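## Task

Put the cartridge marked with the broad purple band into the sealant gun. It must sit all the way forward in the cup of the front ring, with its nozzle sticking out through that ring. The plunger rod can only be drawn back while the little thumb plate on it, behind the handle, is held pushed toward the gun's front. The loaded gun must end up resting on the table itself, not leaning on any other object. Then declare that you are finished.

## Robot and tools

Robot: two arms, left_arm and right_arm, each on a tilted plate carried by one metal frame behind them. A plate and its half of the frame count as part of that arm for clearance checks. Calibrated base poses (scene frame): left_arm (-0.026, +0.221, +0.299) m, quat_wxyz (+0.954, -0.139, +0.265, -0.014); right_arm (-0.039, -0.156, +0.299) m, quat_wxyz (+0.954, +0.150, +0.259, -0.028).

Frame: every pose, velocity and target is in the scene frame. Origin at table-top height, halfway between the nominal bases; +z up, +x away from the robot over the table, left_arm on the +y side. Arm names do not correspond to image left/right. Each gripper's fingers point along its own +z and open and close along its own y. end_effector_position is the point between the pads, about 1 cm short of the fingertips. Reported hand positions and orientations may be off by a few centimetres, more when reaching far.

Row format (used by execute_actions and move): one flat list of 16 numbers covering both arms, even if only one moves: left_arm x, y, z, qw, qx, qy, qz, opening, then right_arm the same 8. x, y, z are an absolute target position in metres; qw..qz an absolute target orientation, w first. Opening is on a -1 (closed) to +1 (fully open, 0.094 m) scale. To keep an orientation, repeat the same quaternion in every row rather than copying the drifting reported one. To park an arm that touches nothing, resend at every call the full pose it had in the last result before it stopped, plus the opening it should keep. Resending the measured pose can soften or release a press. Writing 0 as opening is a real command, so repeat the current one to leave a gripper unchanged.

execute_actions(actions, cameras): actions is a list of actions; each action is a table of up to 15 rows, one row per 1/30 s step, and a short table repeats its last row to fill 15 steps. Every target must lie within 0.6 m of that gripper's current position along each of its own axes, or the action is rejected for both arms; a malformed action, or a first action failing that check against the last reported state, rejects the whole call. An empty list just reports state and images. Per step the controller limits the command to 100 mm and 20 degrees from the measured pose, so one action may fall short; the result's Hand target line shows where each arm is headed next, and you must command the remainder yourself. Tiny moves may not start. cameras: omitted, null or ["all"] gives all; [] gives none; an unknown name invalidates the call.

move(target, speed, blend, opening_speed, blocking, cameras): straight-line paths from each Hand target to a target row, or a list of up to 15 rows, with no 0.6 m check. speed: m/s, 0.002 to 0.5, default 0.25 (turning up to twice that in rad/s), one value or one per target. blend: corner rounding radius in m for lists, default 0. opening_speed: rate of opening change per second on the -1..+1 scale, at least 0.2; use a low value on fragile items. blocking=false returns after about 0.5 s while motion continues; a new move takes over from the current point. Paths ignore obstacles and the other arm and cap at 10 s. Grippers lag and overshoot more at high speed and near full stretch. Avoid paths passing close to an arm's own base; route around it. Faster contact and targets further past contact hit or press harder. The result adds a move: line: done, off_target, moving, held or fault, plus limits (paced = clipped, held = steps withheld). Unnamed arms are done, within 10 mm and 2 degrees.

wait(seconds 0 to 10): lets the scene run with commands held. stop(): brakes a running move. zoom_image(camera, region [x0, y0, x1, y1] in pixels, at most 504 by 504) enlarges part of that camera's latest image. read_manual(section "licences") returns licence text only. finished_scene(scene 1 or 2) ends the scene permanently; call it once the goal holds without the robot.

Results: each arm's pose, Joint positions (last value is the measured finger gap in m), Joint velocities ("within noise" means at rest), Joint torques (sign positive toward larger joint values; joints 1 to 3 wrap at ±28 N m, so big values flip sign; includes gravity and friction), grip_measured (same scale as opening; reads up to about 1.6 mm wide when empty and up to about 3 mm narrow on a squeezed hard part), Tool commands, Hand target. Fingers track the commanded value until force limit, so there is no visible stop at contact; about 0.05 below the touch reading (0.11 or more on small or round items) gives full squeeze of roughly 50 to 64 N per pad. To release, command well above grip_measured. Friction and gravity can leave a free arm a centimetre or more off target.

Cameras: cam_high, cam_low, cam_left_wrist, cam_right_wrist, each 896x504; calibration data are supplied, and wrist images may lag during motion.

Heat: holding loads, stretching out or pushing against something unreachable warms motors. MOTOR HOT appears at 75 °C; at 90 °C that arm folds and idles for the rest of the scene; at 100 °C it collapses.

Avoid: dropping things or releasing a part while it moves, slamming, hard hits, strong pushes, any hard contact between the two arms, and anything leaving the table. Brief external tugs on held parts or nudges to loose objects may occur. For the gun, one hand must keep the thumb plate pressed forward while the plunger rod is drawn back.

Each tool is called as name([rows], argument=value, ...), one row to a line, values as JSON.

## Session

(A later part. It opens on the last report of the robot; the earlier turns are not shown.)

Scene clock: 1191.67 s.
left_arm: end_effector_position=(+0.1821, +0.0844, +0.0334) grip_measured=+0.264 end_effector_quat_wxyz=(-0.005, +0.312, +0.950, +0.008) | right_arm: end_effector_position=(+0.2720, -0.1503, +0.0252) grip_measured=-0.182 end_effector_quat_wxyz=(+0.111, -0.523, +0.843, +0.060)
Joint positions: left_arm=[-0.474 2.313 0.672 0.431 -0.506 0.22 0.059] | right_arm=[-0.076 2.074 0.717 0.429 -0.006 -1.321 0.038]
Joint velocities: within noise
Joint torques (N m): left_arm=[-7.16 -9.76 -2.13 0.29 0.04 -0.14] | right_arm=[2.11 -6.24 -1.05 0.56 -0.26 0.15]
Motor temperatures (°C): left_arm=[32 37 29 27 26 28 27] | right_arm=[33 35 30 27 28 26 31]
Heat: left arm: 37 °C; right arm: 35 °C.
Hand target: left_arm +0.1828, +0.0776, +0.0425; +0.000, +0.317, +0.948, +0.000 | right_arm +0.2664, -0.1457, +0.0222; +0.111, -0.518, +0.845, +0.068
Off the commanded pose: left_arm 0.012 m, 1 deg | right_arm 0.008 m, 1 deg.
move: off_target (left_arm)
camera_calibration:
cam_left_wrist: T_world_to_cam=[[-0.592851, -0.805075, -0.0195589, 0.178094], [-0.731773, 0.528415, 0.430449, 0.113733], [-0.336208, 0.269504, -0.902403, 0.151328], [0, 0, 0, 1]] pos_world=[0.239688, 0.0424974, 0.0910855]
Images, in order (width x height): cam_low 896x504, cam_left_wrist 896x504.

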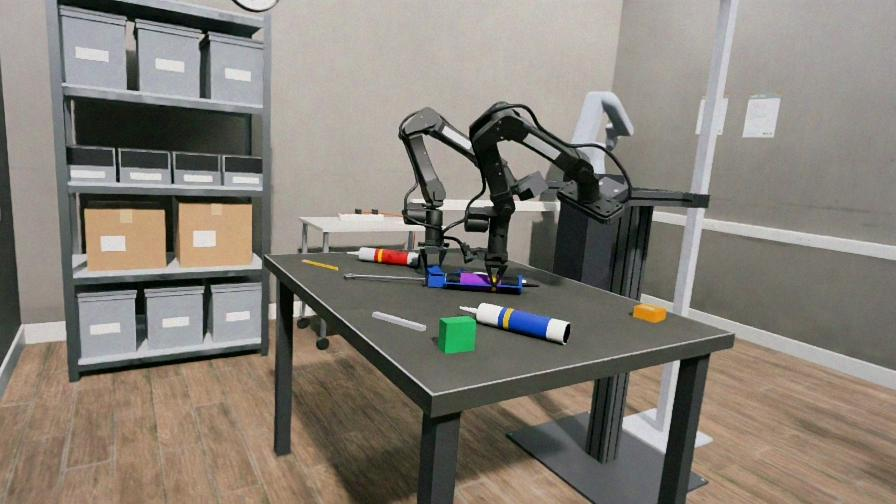

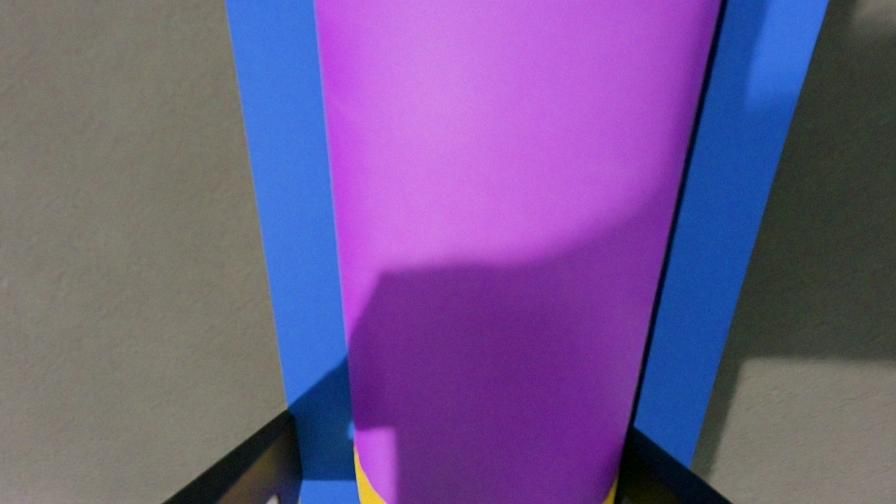

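move([
  [0.183,0.0775,0.028,0,0.3173,0.9483,0,0.5,0.2665,-0.1455,0.022,0.1113,-0.5180,0.8453,0.0682,-0.3],
  [0.184,0.075,0.050,0,0.3173,0.9483,0,0.5,0.2665,-0.1455,0.022,0.1113,-0.5180,0.8453,0.0682,-0.3],
], speed=0.04, opening_speed=1, cameras=["cam_left_wrist","cam_low"])

Scene clock: 1210.93 s.
left_arm: end_effector_position=(+0.1858, +0.0779, +0.0449) grip_measured=+0.498 end_effector_quat_wxyz=(+0.001, +0.314, +0.949, +0.005) | right_arm: end_effector_position=(+0.2729, -0.1509, +0.0251) grip_measured=-0.182 end_effector_quat_wxyz=(+0.112, -0.526, +0.841, +0.057)
Joint positions: left_arm=[-0.506 2.27 0.665 0.394 -0.512 0.197 0.07] | right_arm=[-0.076 2.074 0.717 0.434 -0.003 -1.33 0.038]
Joint velocities: within noise
Joint torques (N m): left_arm=[-5.75 -8.49 -1.47 0.34 0.02 -0.14] | right_arm=[2.14 -6.3 -0.98 0.55 -0.3 0.25]
Motor temperatures (°C): left_arm=[33 39 29 26 26 28 28] | right_arm=[33 35 30 27 28 26 31]
Heat: left arm: 39 °C; right arm: 35 °C.
Hand target: left_arm +0.1841, +0.0751, +0.0498; +0.000, +0.317, +0.948, +0.000 | right_arm +0.2665, -0.1457, +0.0222; +0.111, -0.518, +0.845, +0.068
Off the commanded pose: left_arm 0.006 m, 1 deg | right_arm 0.009 m, 2 deg.
move: done
camera_calibration:
cam_left_wrist: T_world_to_cam=[[-0.596129, -0.802698, -0.0175336, 0.175562], [-0.733894, 0.535915, 0.417366, 0.115379], [-0.325622, 0.261672, -0.908569, 0.163656], [0, 0, 0, 1]] pos_world=[0.242624, 0.0362652, 0.103616]
Images, in order (width x height): cam_low 896x504, cam_left_wrist 896x504.

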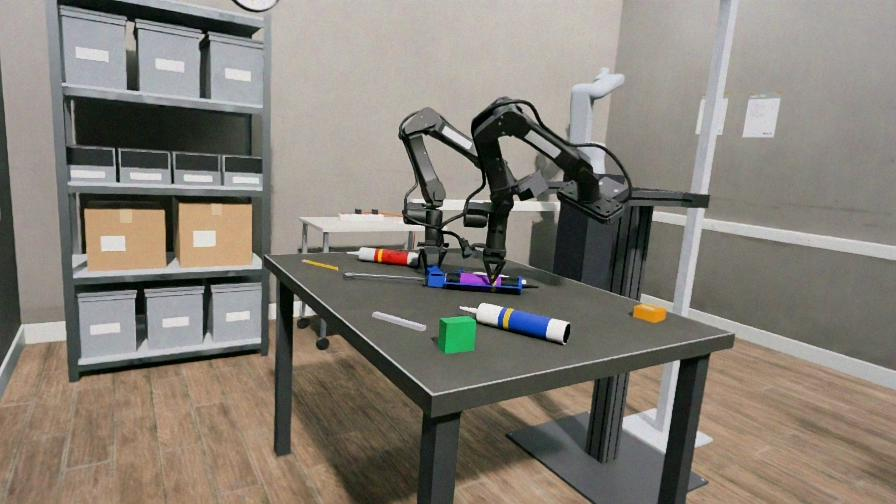

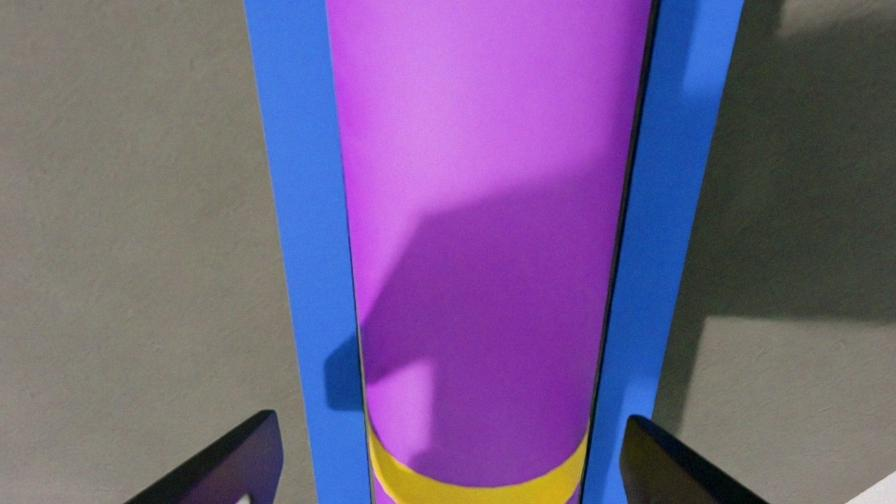

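move([
  [0.180,0.069,0.050,0,0.3173,0.9483,0,0.5,0.2665,-0.1455,0.022,0.1113,-0.5180,0.8453,0.0682,-0.3],
  [0.180,0.069,0.050,0,0.3173,0.9483,0,0.12,0.2665,-0.1455,0.022,0.1113,-0.5180,0.8453,0.0682,-0.3],
  [0.180,0.069,0.029,0,0.3173,0.9483,0,0.12,0.2665,-0.1455,0.022,0.1113,-0.5180,0.8453,0.0682,-0.3],
], speed=0.04, opening_speed=1, cameras=["cam_left_wrist","cam_low"])

zoom_image(camera="cam_low", region=[410, 220, 550, 300])

Scene clock: 1221.50 s.
left_arm: end_effector_position=(+0.1823, +0.0711, +0.0347) grip_measured=+0.121 end_effector_quat_wxyz=(-0.001, +0.315, +0.949, +0.004) | right_arm: end_effector_position=(+0.2729, -0.1509, +0.0251) grip_measured=-0.182 end_effector_quat_wxyz=(+0.112, -0.526, +0.841, +0.057)
Joint positions: left_arm=[-0.512 2.328 0.698 0.412 -0.512 0.19 0.053] | right_arm=[-0.076 2.074 0.717 0.434 -0.003 -1.33 0.038]
Joint velocities: within noise
Joint torques (N m): left_arm=[-4.15 -4.67 -0.23 0.8 0.04 0.11] | right_arm=[2.06 -6.31 -0.95 0.53 -0.29 0.24]
Motor temperatures (°C): left_arm=[33 38 29 26 26 28 27] | right_arm=[33 35 30 27 28 26 31]
Heat: left arm: 38 °C; right arm: 35 °C.
Hand target: left_arm +0.1800, +0.0691, +0.0293; +0.000, +0.317, +0.948, +0.000 | right_arm +0.2665, -0.1457, +0.0222; +0.111, -0.518, +0.845, +0.068
Off the commanded pose: left_arm 0.007 m, 1 deg | right_arm 0.009 m, 2 deg.
move: done
camera_calibration:
cam_left_wrist: T_world_to_cam=[[-0.596554, -0.802439, -0.014655, 0.167793], [-0.731913, 0.53645, 0.420149, 0.120166], [-0.329282, 0.261368, -0.907337, 0.155662], [0, 0, 0, 1]] pos_world=[0.239306, 0.029496, 0.0932098]
Images, in order (width x height): cam_low 896x504, cam_left_wrist 896x504.

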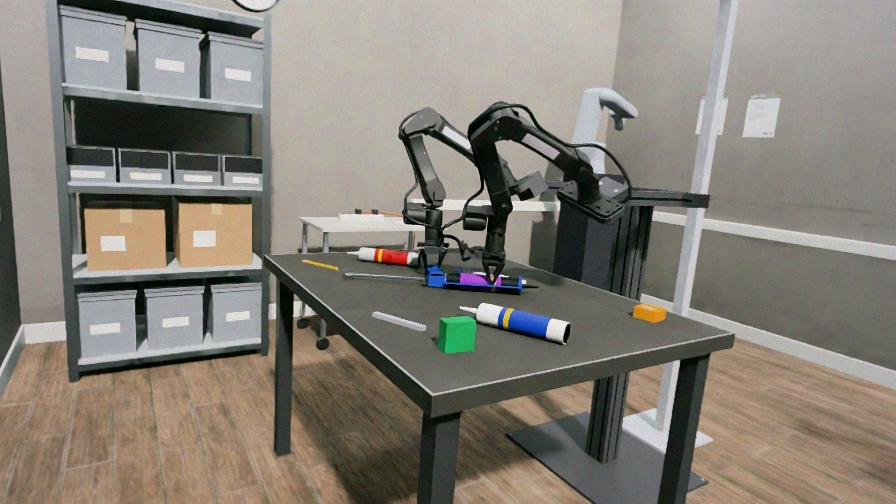

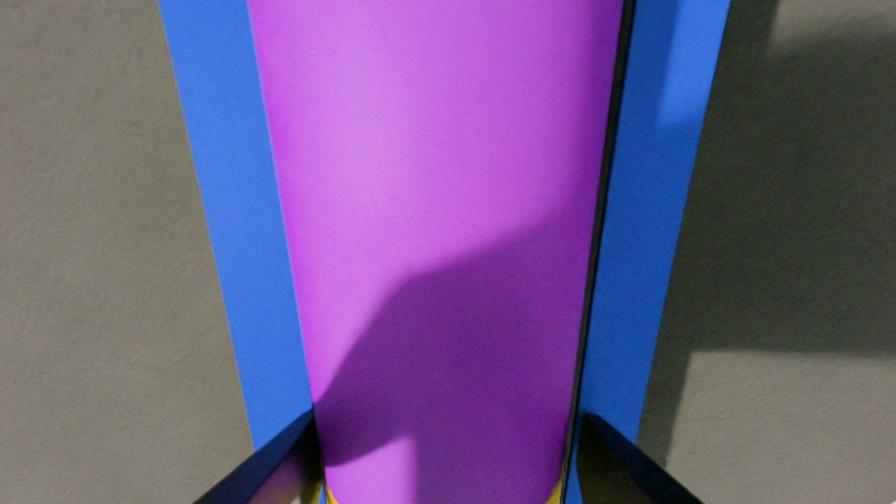

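Scaled by 3.600.

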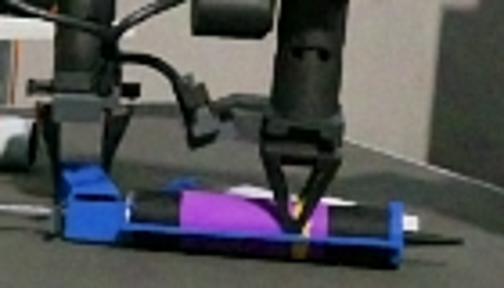

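move([
  [0.180,0.069,0.029,0,0.3173,0.9483,0,0.12,0.2665,-0.1455,0.022,0.1113,-0.5180,0.8453,0.0682,-0.3],
  [0.180,0.069,0.029,0,0.3173,0.9483,0,-0.1,0.2665,-0.1455,0.022,0.1113,-0.5180,0.8453,0.0682,-0.3],
  [0.180,0.069,0.046,0,0.3173,0.9483,0,-0.1,0.2665,-0.1455,0.022,0.1113,-0.5180,0.8453,0.0682,-0.3],
], speed=0.04, opening_speed=0.5, cameras=["cam_left_wrist","cam_low"])

zoom_image(camera="cam_low", region=[410, 240, 550, 300])

Scene clock: 1230.67 s.
left_arm: end_effector_position=(+0.1804, +0.0738, +0.0375) grip_measured=-0.041 end_effector_quat_wxyz=(-0.002, +0.314, +0.949, +0.006) | right_arm: end_effector_position=(+0.2728, -0.1507, +0.0251) grip_measured=-0.182 end_effector_quat_wxyz=(+0.112, -0.526, +0.841, +0.058)
Joint positions: left_arm=[-0.513 2.316 0.683 0.41 -0.516 0.185 0.045] | right_arm=[-0.076 2.074 0.717 0.434 -0.004 -1.329 0.038]
Joint velocities: within noise
Joint torques (N m): left_arm=[-6.75 -9.42 -1.88 0.28 -0.02 -0.18] | right_arm=[2.06 -6.27 -0.96 0.53 -0.27 0.24]
Motor temperatures (°C): left_arm=[32 38 29 27 26 28 27] | right_arm=[33 35 30 27 28 26 31]
Heat: left arm: 38 °C; right arm: 35 °C.
Hand target: left_arm +0.1799, +0.0691, +0.0456; +0.000, +0.317, +0.948, +0.000 | right_arm +0.2664, -0.1457, +0.0222; +0.111, -0.518, +0.845, +0.068
Off the commanded pose: left_arm 0.010 m, 1 deg | right_arm 0.009 m, 2 deg.
move: done
camera_calibration:
cam_left_wrist: T_world_to_cam=[[-0.595791, -0.802946, -0.0176246, 0.168869], [-0.732037, 0.533887, 0.423187, 0.116281], [-0.330387, 0.265033, -0.905871, 0.156765], [0, 0, 0, 1]] pos_world=[0.237526, 0.0319643, 0.0957764]
Images, in order (width x height): cam_low 896x504, cam_left_wrist 896x504.

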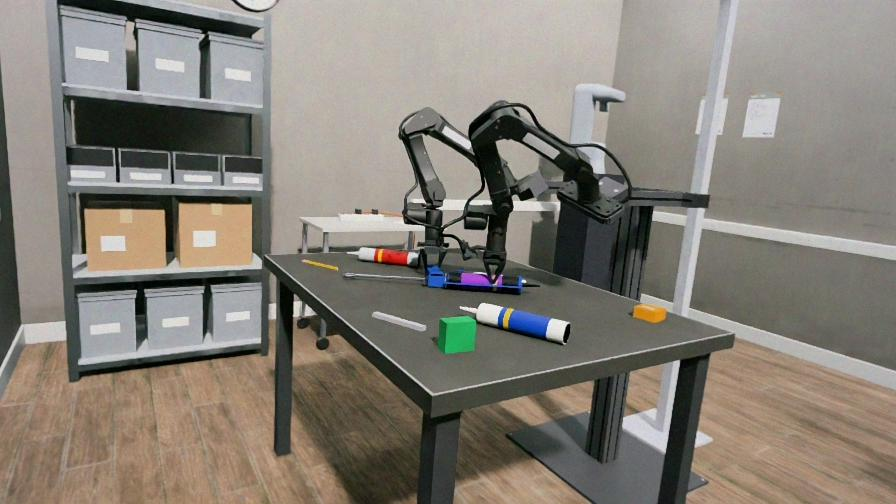

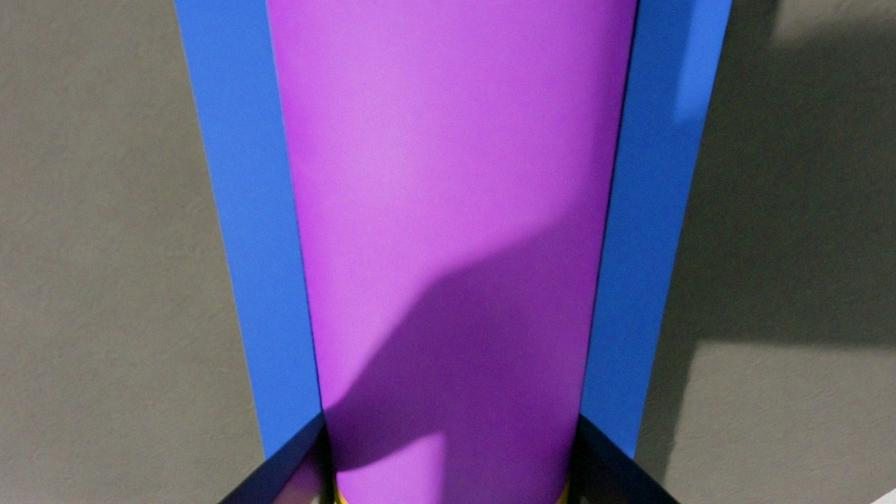

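Scaled by 3.600.

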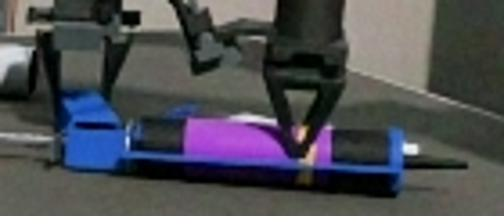

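move(target=[0.150,0.0925,0.046,0,0.3173,0.9483,0,-0.1,0.2665,-0.1455,0.022,0.1113,-0.5180,0.8453,0.0682,-0.3], speed=0.03, cameras=["cam_left_wrist","cam_low"])

zoom_image(camera="cam_low", region=[410, 240, 550, 300])

zoom_image(camera="cam_low", region=[415, 255, 475, 295])

zoom_image(camera="cam_low", region=[490, 260, 550, 300])

Scene clock: 1242.90 s.
left_arm: end_effector_position=(+0.1679, +0.0793, +0.0442) grip_measured=-0.043 end_effector_quat_wxyz=(+0.028, +0.302, +0.953, -0.009) | right_arm: end_effector_position=(+0.2647, -0.1474, +0.0250) grip_measured=-0.182 end_effector_quat_wxyz=(+0.106, -0.528, +0.840, +0.070)
Joint positions: left_arm=[-0.513 2.316 0.562 0.603 -0.493 0.195 0.045] | right_arm=[-0.076 2.076 0.709 0.418 -0.013 -1.33 0.038]
Joint velocities: within noise
Joint torques (N m): left_arm=[-3.97 -6.74 -4.26 0.28 -0.12 0.02] | right_arm=[2.06 -6.19 -0.38 0.64 -0.2 0.27]
Motor temperatures (°C): left_arm=[32 38 29 26 26 28 28] | right_arm=[33 35 30 27 28 26 31]
Heat: left arm: 38 °C; right arm: 35 °C.
Hand target: left_arm +0.1504, +0.0923, +0.0459; +0.000, +0.317, +0.948, +0.000 | right_arm +0.2663, -0.1456, +0.0221; +0.111, -0.518, +0.845, +0.069
Off the commanded pose: left_arm 0.022 m, 4 deg | right_arm 0.004 m, 1 deg.
move: off_target (left_arm)
camera_calibration:
cam_left_wrist: T_world_to_cam=[[-0.575362, -0.817878, -0.00578917, 0.163233], [-0.763298, 0.534396, 0.363039, 0.109163], [-0.293828, 0.213297, -0.931756, 0.156337], [0, 0, 0, 1]] pos_world=[0.223178, 0.0418223, 0.106983]
Images, in order (width x height): cam_low 896x504, cam_left_wrist 896x504.

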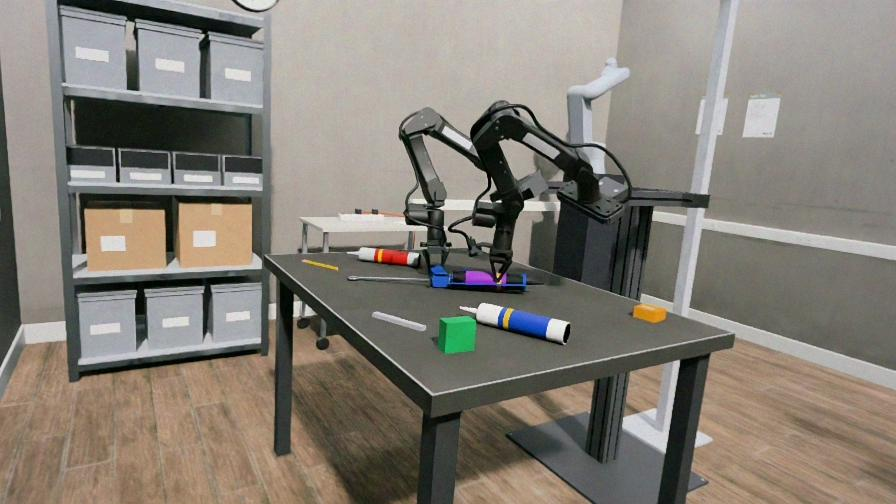

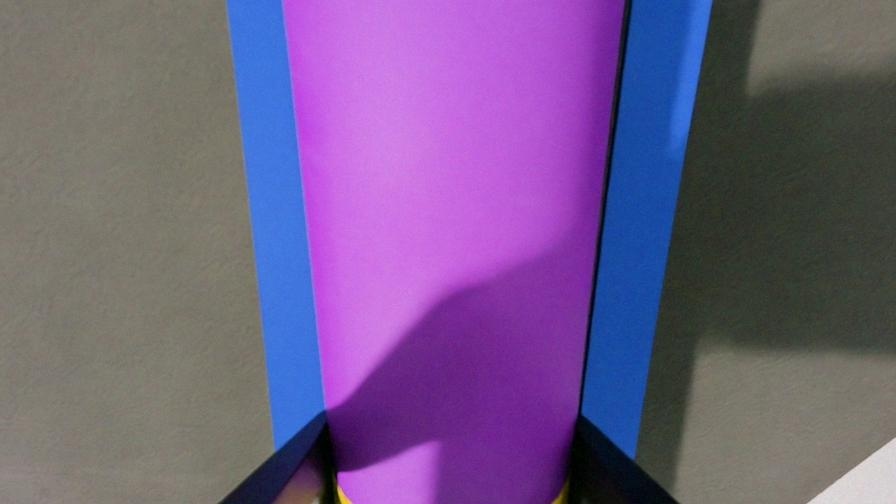

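Scaled by 3.600.

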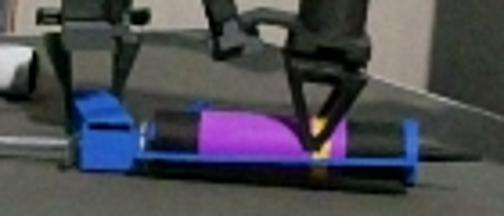

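Scaled by 8.400.

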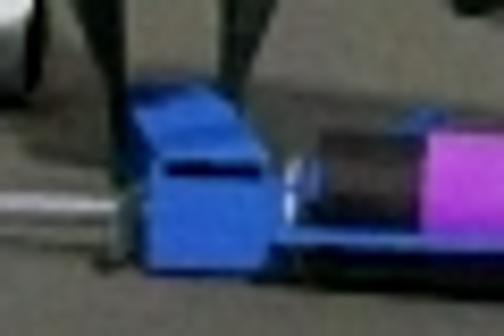

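Scaled by 8.400.

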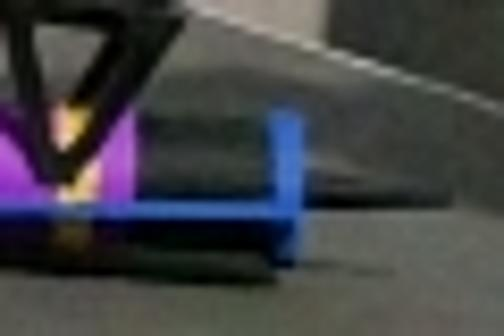

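move([
  [0.151,0.0915,0.034,0,0.3173,0.9483,0,-0.1,0.2665,-0.1455,0.022,0.1113,-0.5180,0.8453,0.0682,-0.3],
  [0.157,0.0868,0.034,0,0.3173,0.9483,0,-0.1,0.2665,-0.1455,0.022,0.1113,-0.5180,0.8453,0.0682,-0.3],
], speed=0.03, cameras=["cam_left_wrist","cam_low"])

zoom_image(camera="cam_low", region=[415, 255, 475, 295])

zoom_image(camera="cam_low", region=[490, 260, 550, 300])

Scene clock: 1255.77 s.
left_arm: end_effector_position=(+0.1687, +0.0788, +0.0388) grip_measured=-0.045 end_effector_quat_wxyz=(+0.024, +0.307, +0.951, -0.013) | right_arm: end_effector_position=(+0.2651, -0.1476, +0.0249) grip_measured=-0.182 end_effector_quat_wxyz=(+0.106, -0.528, +0.840, +0.068)
Joint positions: left_arm=[-0.498 2.333 0.58 0.6 -0.479 0.216 0.045] | right_arm=[-0.075 2.076 0.709 0.42 -0.011 -1.331 0.038]
Joint velocities: within noise
Joint torques (N m): left_arm=[-4.03 -4.66 -1.11 0.23 -0.18 -0.02] | right_arm=[2.06 -6.27 -0.32 0.63 -0.23 0.27]
Motor temperatures (°C): left_arm=[32 37 29 26 26 28 28] | right_arm=[33 34 30 27 28 26 31]
Heat: left arm: 37 °C; right arm: 34 °C.
Hand target: left_arm +0.1572, +0.0868, +0.0346; +0.001, +0.317, +0.948, +0.000 | right_arm +0.2663, -0.1455, +0.0221; +0.111, -0.518, +0.845, +0.069
Off the commanded pose: left_arm 0.015 m, 3 deg | right_arm 0.004 m, 1 deg.
move: off_target (left_arm)
camera_calibration:
cam_left_wrist: T_world_to_cam=[[-0.583903, -0.811819, 0.0025382, 0.163879], [-0.754169, 0.54359, 0.368428, 0.109606], [-0.300476, 0.213212, -0.929653, 0.152619], [0, 0, 0, 1]] pos_world=[0.224209, 0.0409196, 0.101085]
Images, in order (width x height): cam_low 896x504, cam_left_wrist 896x504.

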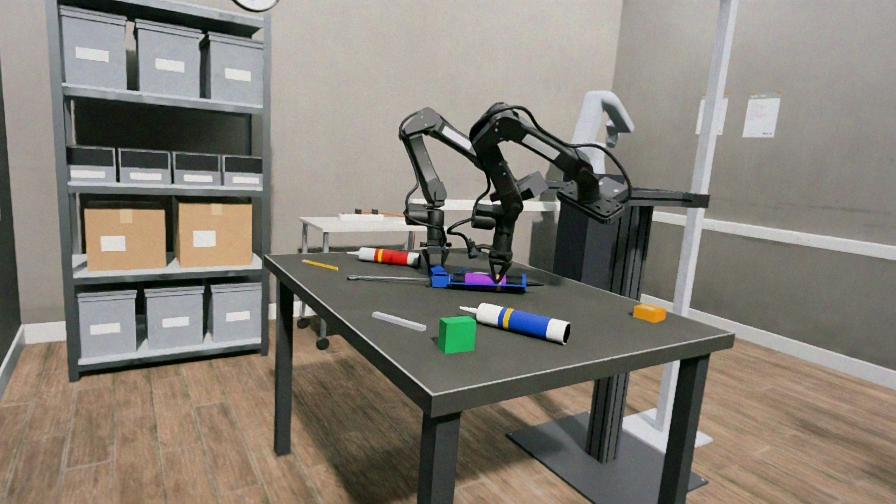

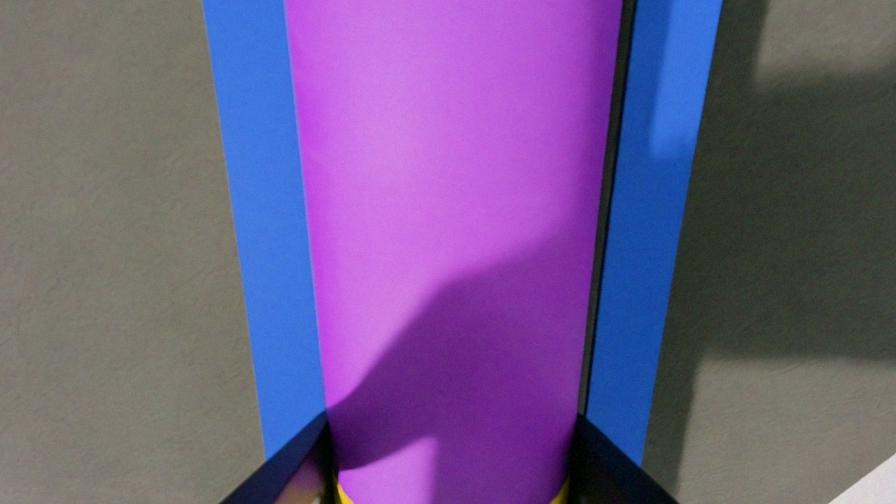

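Scaled by 8.400.

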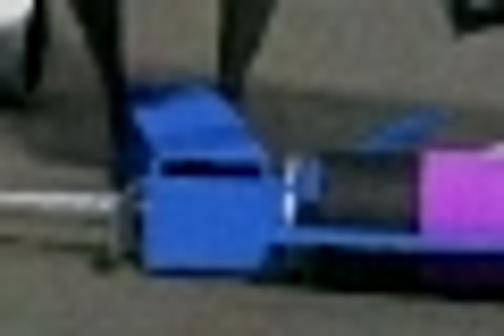

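Scaled by 8.400.

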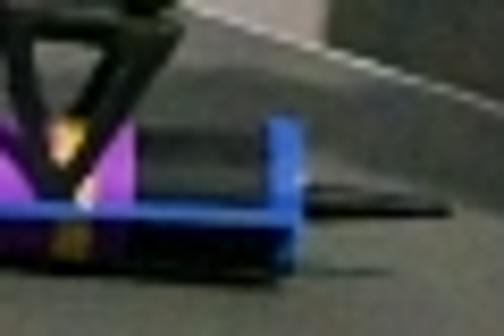

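Now open slowly.

move([
  [0.157,0.0868,0.032,0,0.3173,0.9483,0,-0.1,0.2665,-0.1455,0.022,0.1113,-0.5180,0.8453,0.0682,-0.3],
  [0.157,0.0868,0.032,0,0.3173,0.9483,0,0.15,0.2665,-0.1455,0.022,0.1113,-0.5180,0.8453,0.0682,-0.3],
], speed=0.03, opening_speed=0.25, cameras=["cam_left_wrist","cam_low"])

zoom_image(camera="cam_low", region=[415, 255, 475, 295])

zoom_image(camera="cam_low", region=[490, 260, 550, 300])

Scene clock: 1263.77 s.
left_arm: end_effector_position=(+0.1690, +0.0803, +0.0384) grip_measured=+0.148 end_effector_quat_wxyz=(+0.022, +0.308, +0.951, -0.008) | right_arm: end_effector_position=(+0.2663, -0.1480, +0.0250) grip_measured=-0.182 end_effector_quat_wxyz=(+0.108, -0.528, +0.839, +0.066)
Joint positions: left_arm=[-0.498 2.333 0.584 0.591 -0.489 0.216 0.054] | right_arm=[-0.075 2.076 0.709 0.426 -0.01 -1.333 0.038]
Joint velocities: within noise
Joint torques (N m): left_arm=[-3.77 -4.04 -0.98 0.38 -0.09 0.02] | right_arm=[2.06 -6.23 -0.27 0.59 -0.23 0.26]
Motor temperatures (°C): left_arm=[32 37 29 26 26 28 28] | right_arm=[33 34 30 27 28 26 31]
Heat: left arm: 37 °C; right arm: 34 °C.
Hand target: left_arm +0.1572, +0.0868, +0.0327; +0.000, +0.317, +0.948, +0.000 | right_arm +0.2664, -0.1455, +0.0221; +0.111, -0.518, +0.845, +0.069
Off the commanded pose: left_arm 0.015 m, 3 deg | right_arm 0.004 m, 1 deg.
move: off_target (left_arm); target 2's new opening was sent with left_arm's hand 0.016 m and 3 deg from that target
camera_calibration:
cam_left_wrist: T_world_to_cam=[[-0.585614, -0.810569, -0.00588385, 0.165833], [-0.752854, 0.541197, 0.374588, 0.108883], [-0.300445, 0.223794, -0.927173, 0.151132], [0, 0, 0, 1]] pos_world=[0.224494, 0.0416693, 0.100314]
Images, in order (width x height): cam_low 896x504, cam_left_wrist 896x504.

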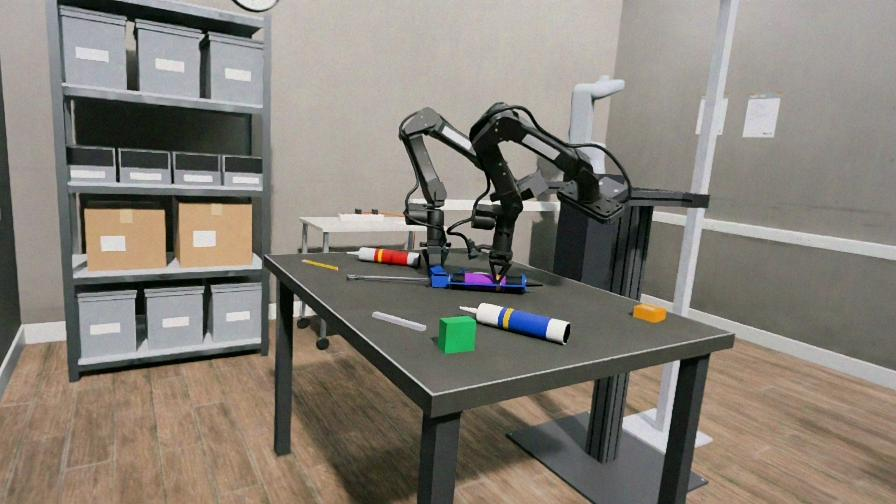

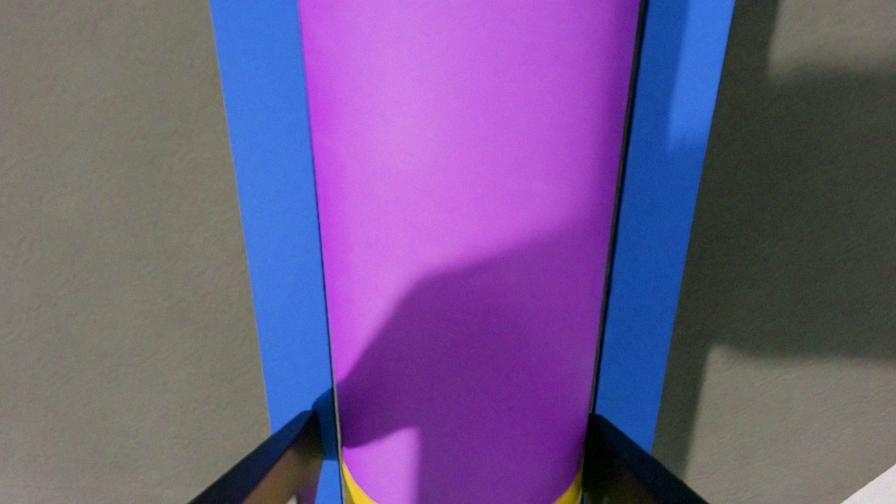

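Scaled by 8.400.

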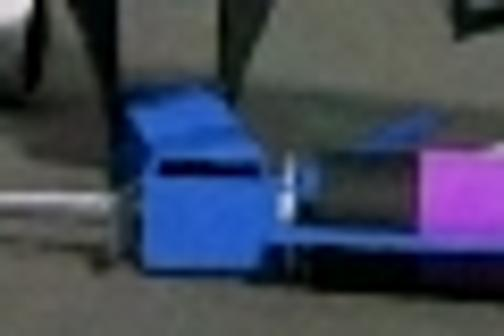

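Scaled by 8.400.

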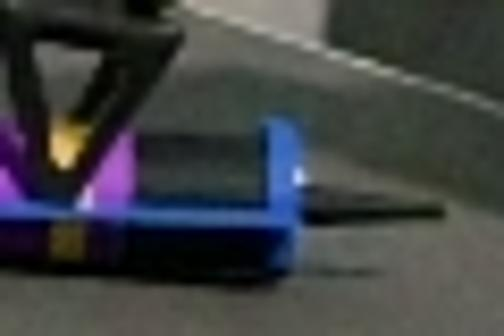

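move([
  [0.158,0.0858,0.036,0,0.3173,0.9483,0,0.15,0.2665,-0.1455,0.022,0.1113,-0.5180,0.8453,0.0682,-0.3],
  [0.158,0.0858,0.036,0,0.3173,0.9483,0,0.5,0.2665,-0.1455,0.022,0.1113,-0.5180,0.8453,0.0682,-0.3],
  [0.164,0.0815,0.060,0,0.3173,0.9483,0,0.5,0.2665,-0.1455,0.022,0.1113,-0.5180,0.8453,0.0682,-0.3],
], speed=0.03, opening_speed=0.4)

zoom_image(camera="cam_low", region=[415, 255, 475, 295])

zoom_image(camera="cam_low", region=[490, 260, 550, 300])

Scene clock: 1275.57 s.
left_arm: end_effector_position=(+0.1650, +0.0824, +0.0552) grip_measured=+0.498 end_effector_quat_wxyz=(+0.000, +0.314, +0.949, +0.000) | right_arm: end_effector_position=(+0.2669, -0.1482, +0.0250) grip_measured=-0.182 end_effector_quat_wxyz=(+0.109, -0.530, +0.838, +0.065)
Joint positions: left_arm=[-0.537 2.251 0.578 0.446 -0.512 0.164 0.07] | right_arm=[-0.075 2.076 0.709 0.428 -0.01 -1.337 0.038]
Joint velocities: within noise
Joint torques (N m): left_arm=[-5.72 -7.84 -1.69 0.35 -0.08 -0.11] | right_arm=[2.18 -6.34 -0.36 0.55 -0.23 0.34]
Motor temperatures (°C): left_arm=[32 36 29 26 26 28 28] | right_arm=[33 33 30 27 28 26 31]
Heat: left arm: 36 °C; right arm: 33 °C.
Hand target: left_arm +0.1640, +0.0815, +0.0598; +0.000, +0.317, +0.948, +0.000 | right_arm +0.2665, -0.1455, +0.0221; +0.111, -0.518, +0.845, +0.068
Off the commanded pose: left_arm 0.005 m, 0 deg | right_arm 0.004 m, 2 deg.
move: done
camera_calibration:
cam_left_wrist: T_world_to_cam=[[-0.596061, -0.802911, -0.00677894, 0.166397], [-0.731875, 0.539814, 0.415884, 0.0928303], [-0.330258, 0.252853, -0.909392, 0.166519], [0, 0, 0, 1]] pos_world=[0.222118, 0.0413861, 0.113953]
cam_right_wrist: T_world_to_cam=[[0.899502, -0.436863, 0.006851, -0.30509], [-0.430256, -0.882954, 0.187809, 0.0172305], [-0.0759975, -0.171882, -0.982182, 0.106528], [0, 0, 0, 1]] pos_world=[0.289939, -0.0997585, 0.103484]

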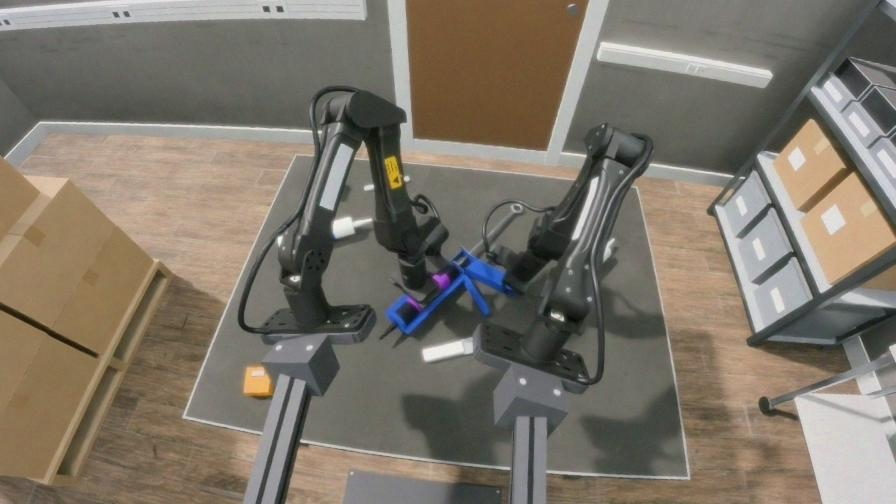

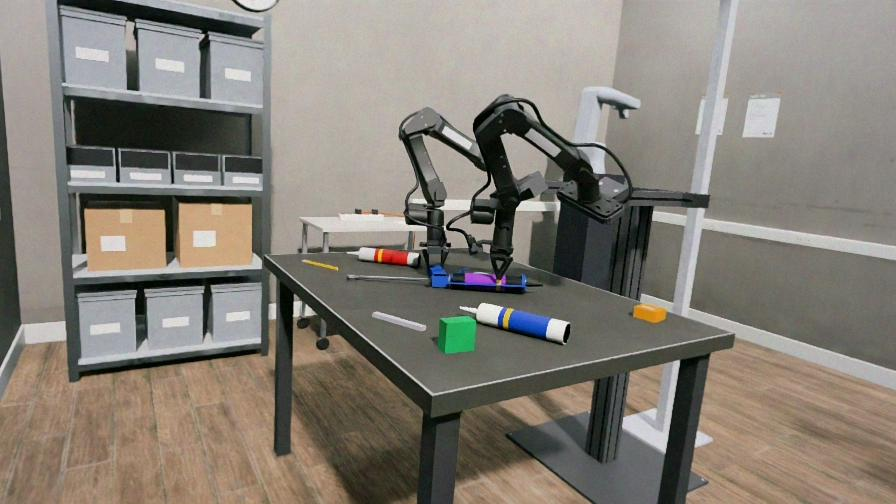

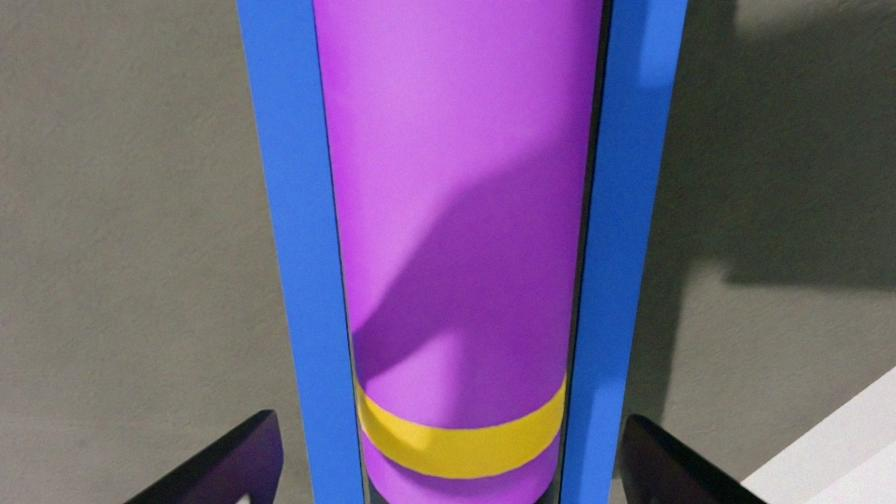

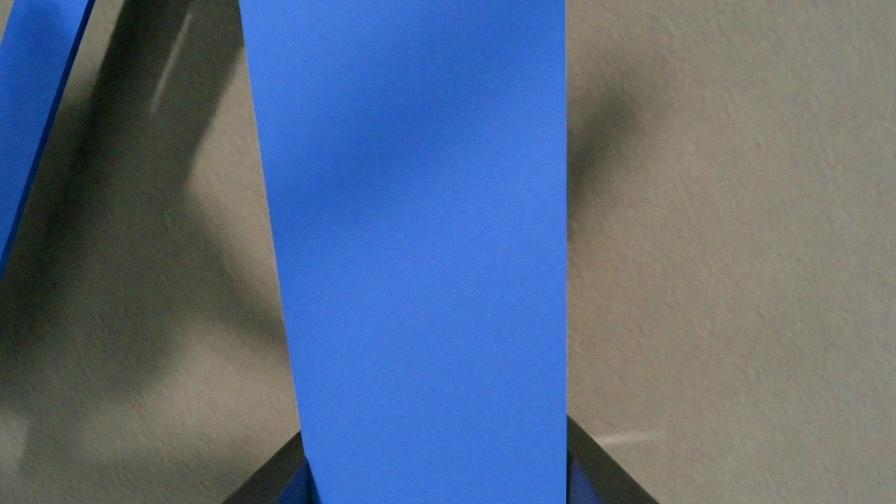

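Scaled by 8.400.

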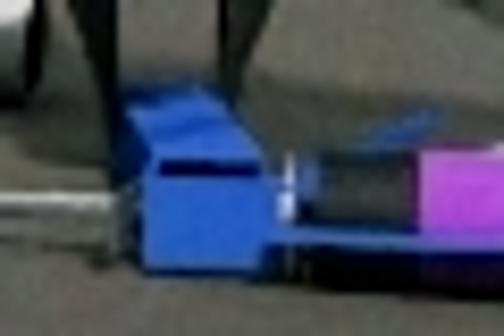

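Scaled by 8.400.

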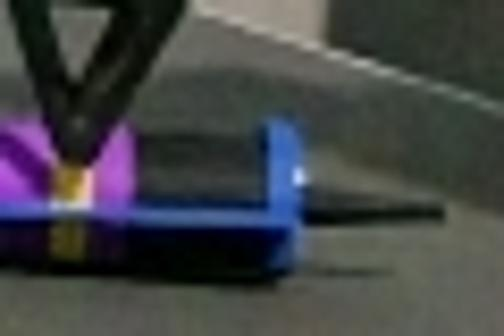

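move([
  [0.170,0.085,0.18,0,0.3173,0.9483,0,0.5,0.2665,-0.1475,0.024,0.1113,-0.5180,0.8453,0.0682,-0.3],
  [0.170,0.085,0.18,0,0.3173,0.9483,0,0.5,0.2665,-0.1475,0.024,0.1113,-0.5180,0.8453,0.0682,0.15],
  [0.170,0.085,0.19,0,0.3173,0.9483,0,0.5,0.2655,-0.1495,0.15,0.1113,-0.5180,0.8453,0.0682,0.15],
  [0.175,0.12,0.22,0,0.3173,0.9483,0,0.5,0.25,-0.19,0.20,0.1113,-0.5180,0.8453,0.0682,0.15],
], speed=[0.12,0.1,0.12,0.2], blend=[0,0,0.02,0], opening_speed=1)

zoom_image(camera="cam_low", region=[415, 255, 475, 295])

zoom_image(camera="cam_low", region=[490, 260, 550, 300])

zoom_image(camera="cam_left_wrist", region=[300, 150, 600, 450])

Scene clock: 1295.90 s.
left_arm: end_effector_position=(+0.1794, +0.1145, +0.2192) grip_measured=+0.498 end_effector_quat_wxyz=(+0.005, +0.310, +0.951, -0.003) | right_arm: end_effector_position=(+0.2481, -0.1907, +0.1956) grip_measured=+0.147 end_effector_quat_wxyz=(+0.103, -0.518, +0.847, +0.064)
Joint positions: left_arm=[-0.794 1.411 0.52 -0.475 -0.579 -0.129 0.07] | right_arm=[-0.089 1.187 0.55 -0.306 -0.008 -1.317 0.054]
Joint velocities: within noise
Joint torques (N m): left_arm=[-2.47 -5.23 2.56 0.37 -0.05 0.07] | right_arm=[0.42 -6.37 3.93 0.21 -0.34 -0.07]
Motor temperatures (°C): left_arm=[32 37 29 26 26 28 27] | right_arm=[32 33 30 27 28 26 31]
Heat: left arm: 37 °C; right arm: 33 °C.
Hand target: left_arm +0.1750, +0.1199, +0.2197; +0.000, +0.317, +0.948, +0.000 | right_arm +0.2500, -0.1900, +0.1999; +0.111, -0.518, +0.845, +0.068
Off the commanded pose: left_arm 0.007 m, 1 deg | right_arm 0.005 m, 1 deg.
move: done
camera_calibration:
cam_left_wrist: T_world_to_cam=[[-0.587952, -0.808886, -0.00394312, 0.200481], [-0.740248, 0.536084, 0.405768, 0.0219382], [-0.326106, 0.241491, -0.913968, 0.313856], [0, 0, 0, 1]] pos_world=[0.236464, 0.0746125, 0.278743]
cam_right_wrist: T_world_to_cam=[[0.88621, -0.463282, -0.00110814, -0.30812], [-0.453932, -0.868799, 0.197824, -0.0538079], [-0.0926109, -0.17481, -0.980237, 0.268535], [0, 0, 0, 1]] pos_world=[0.273504, -0.142552, 0.273531]

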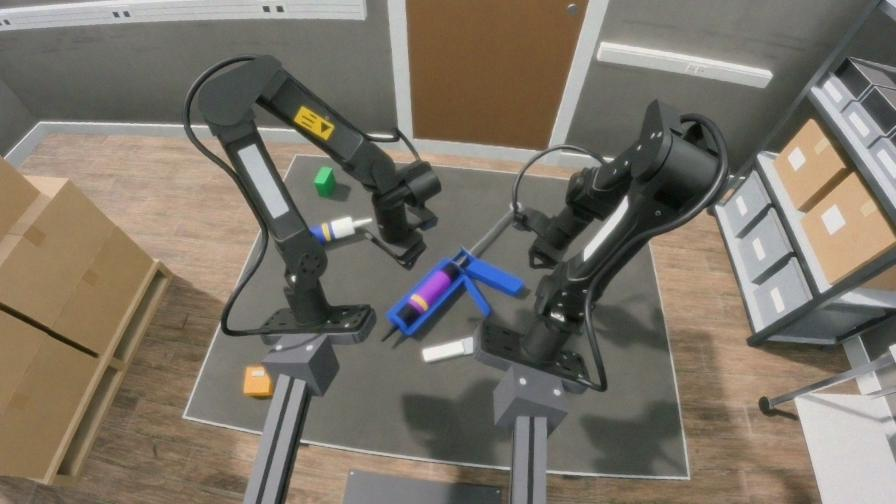

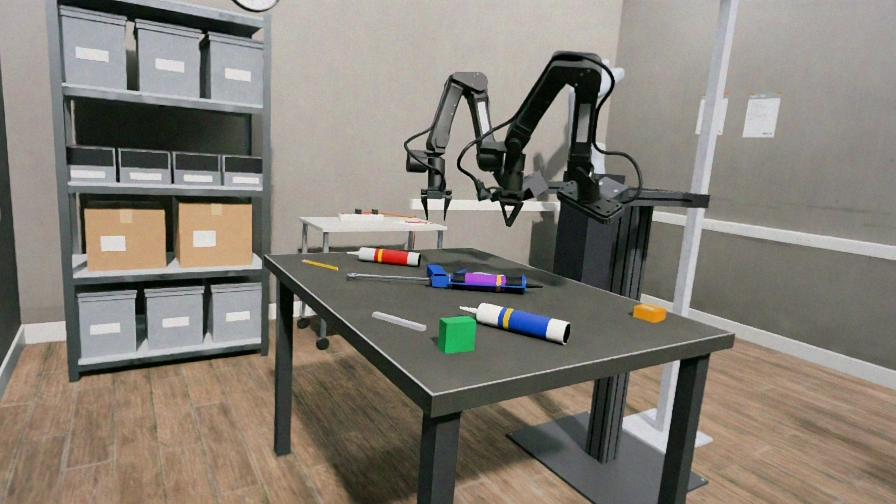

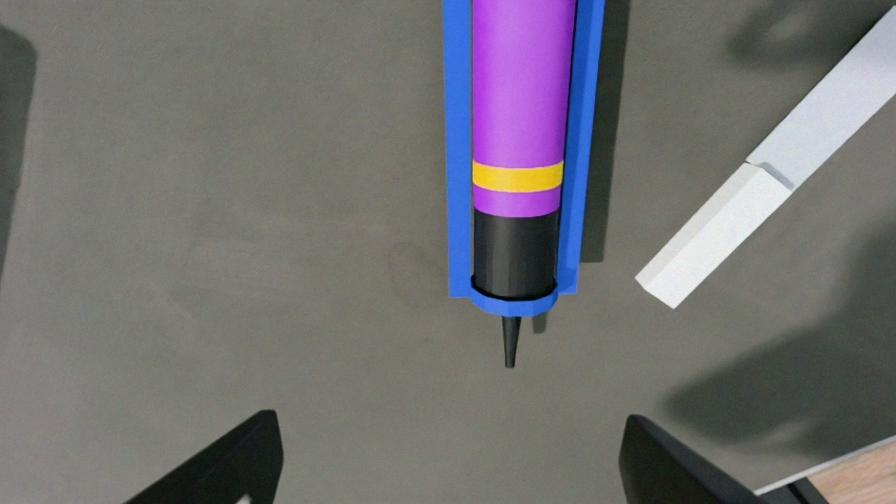

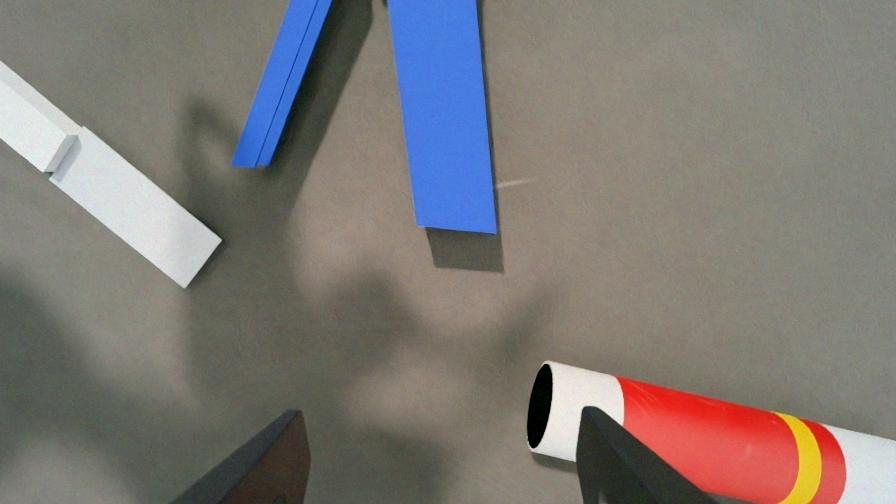

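Scaled by 8.400.

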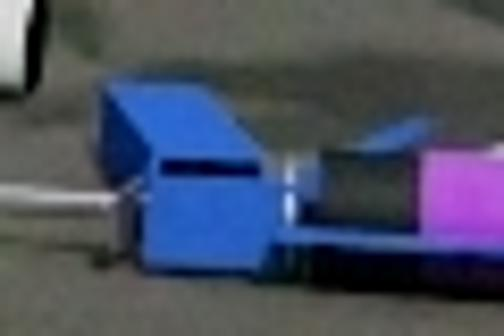

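Scaled by 8.400.

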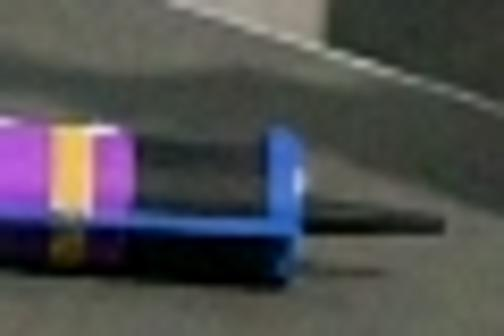

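Scaled by 1.680.

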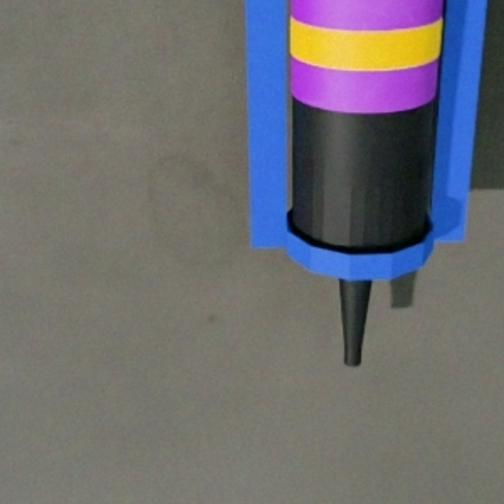

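finished_scene(scene=2)

The scene is finished: the task was done.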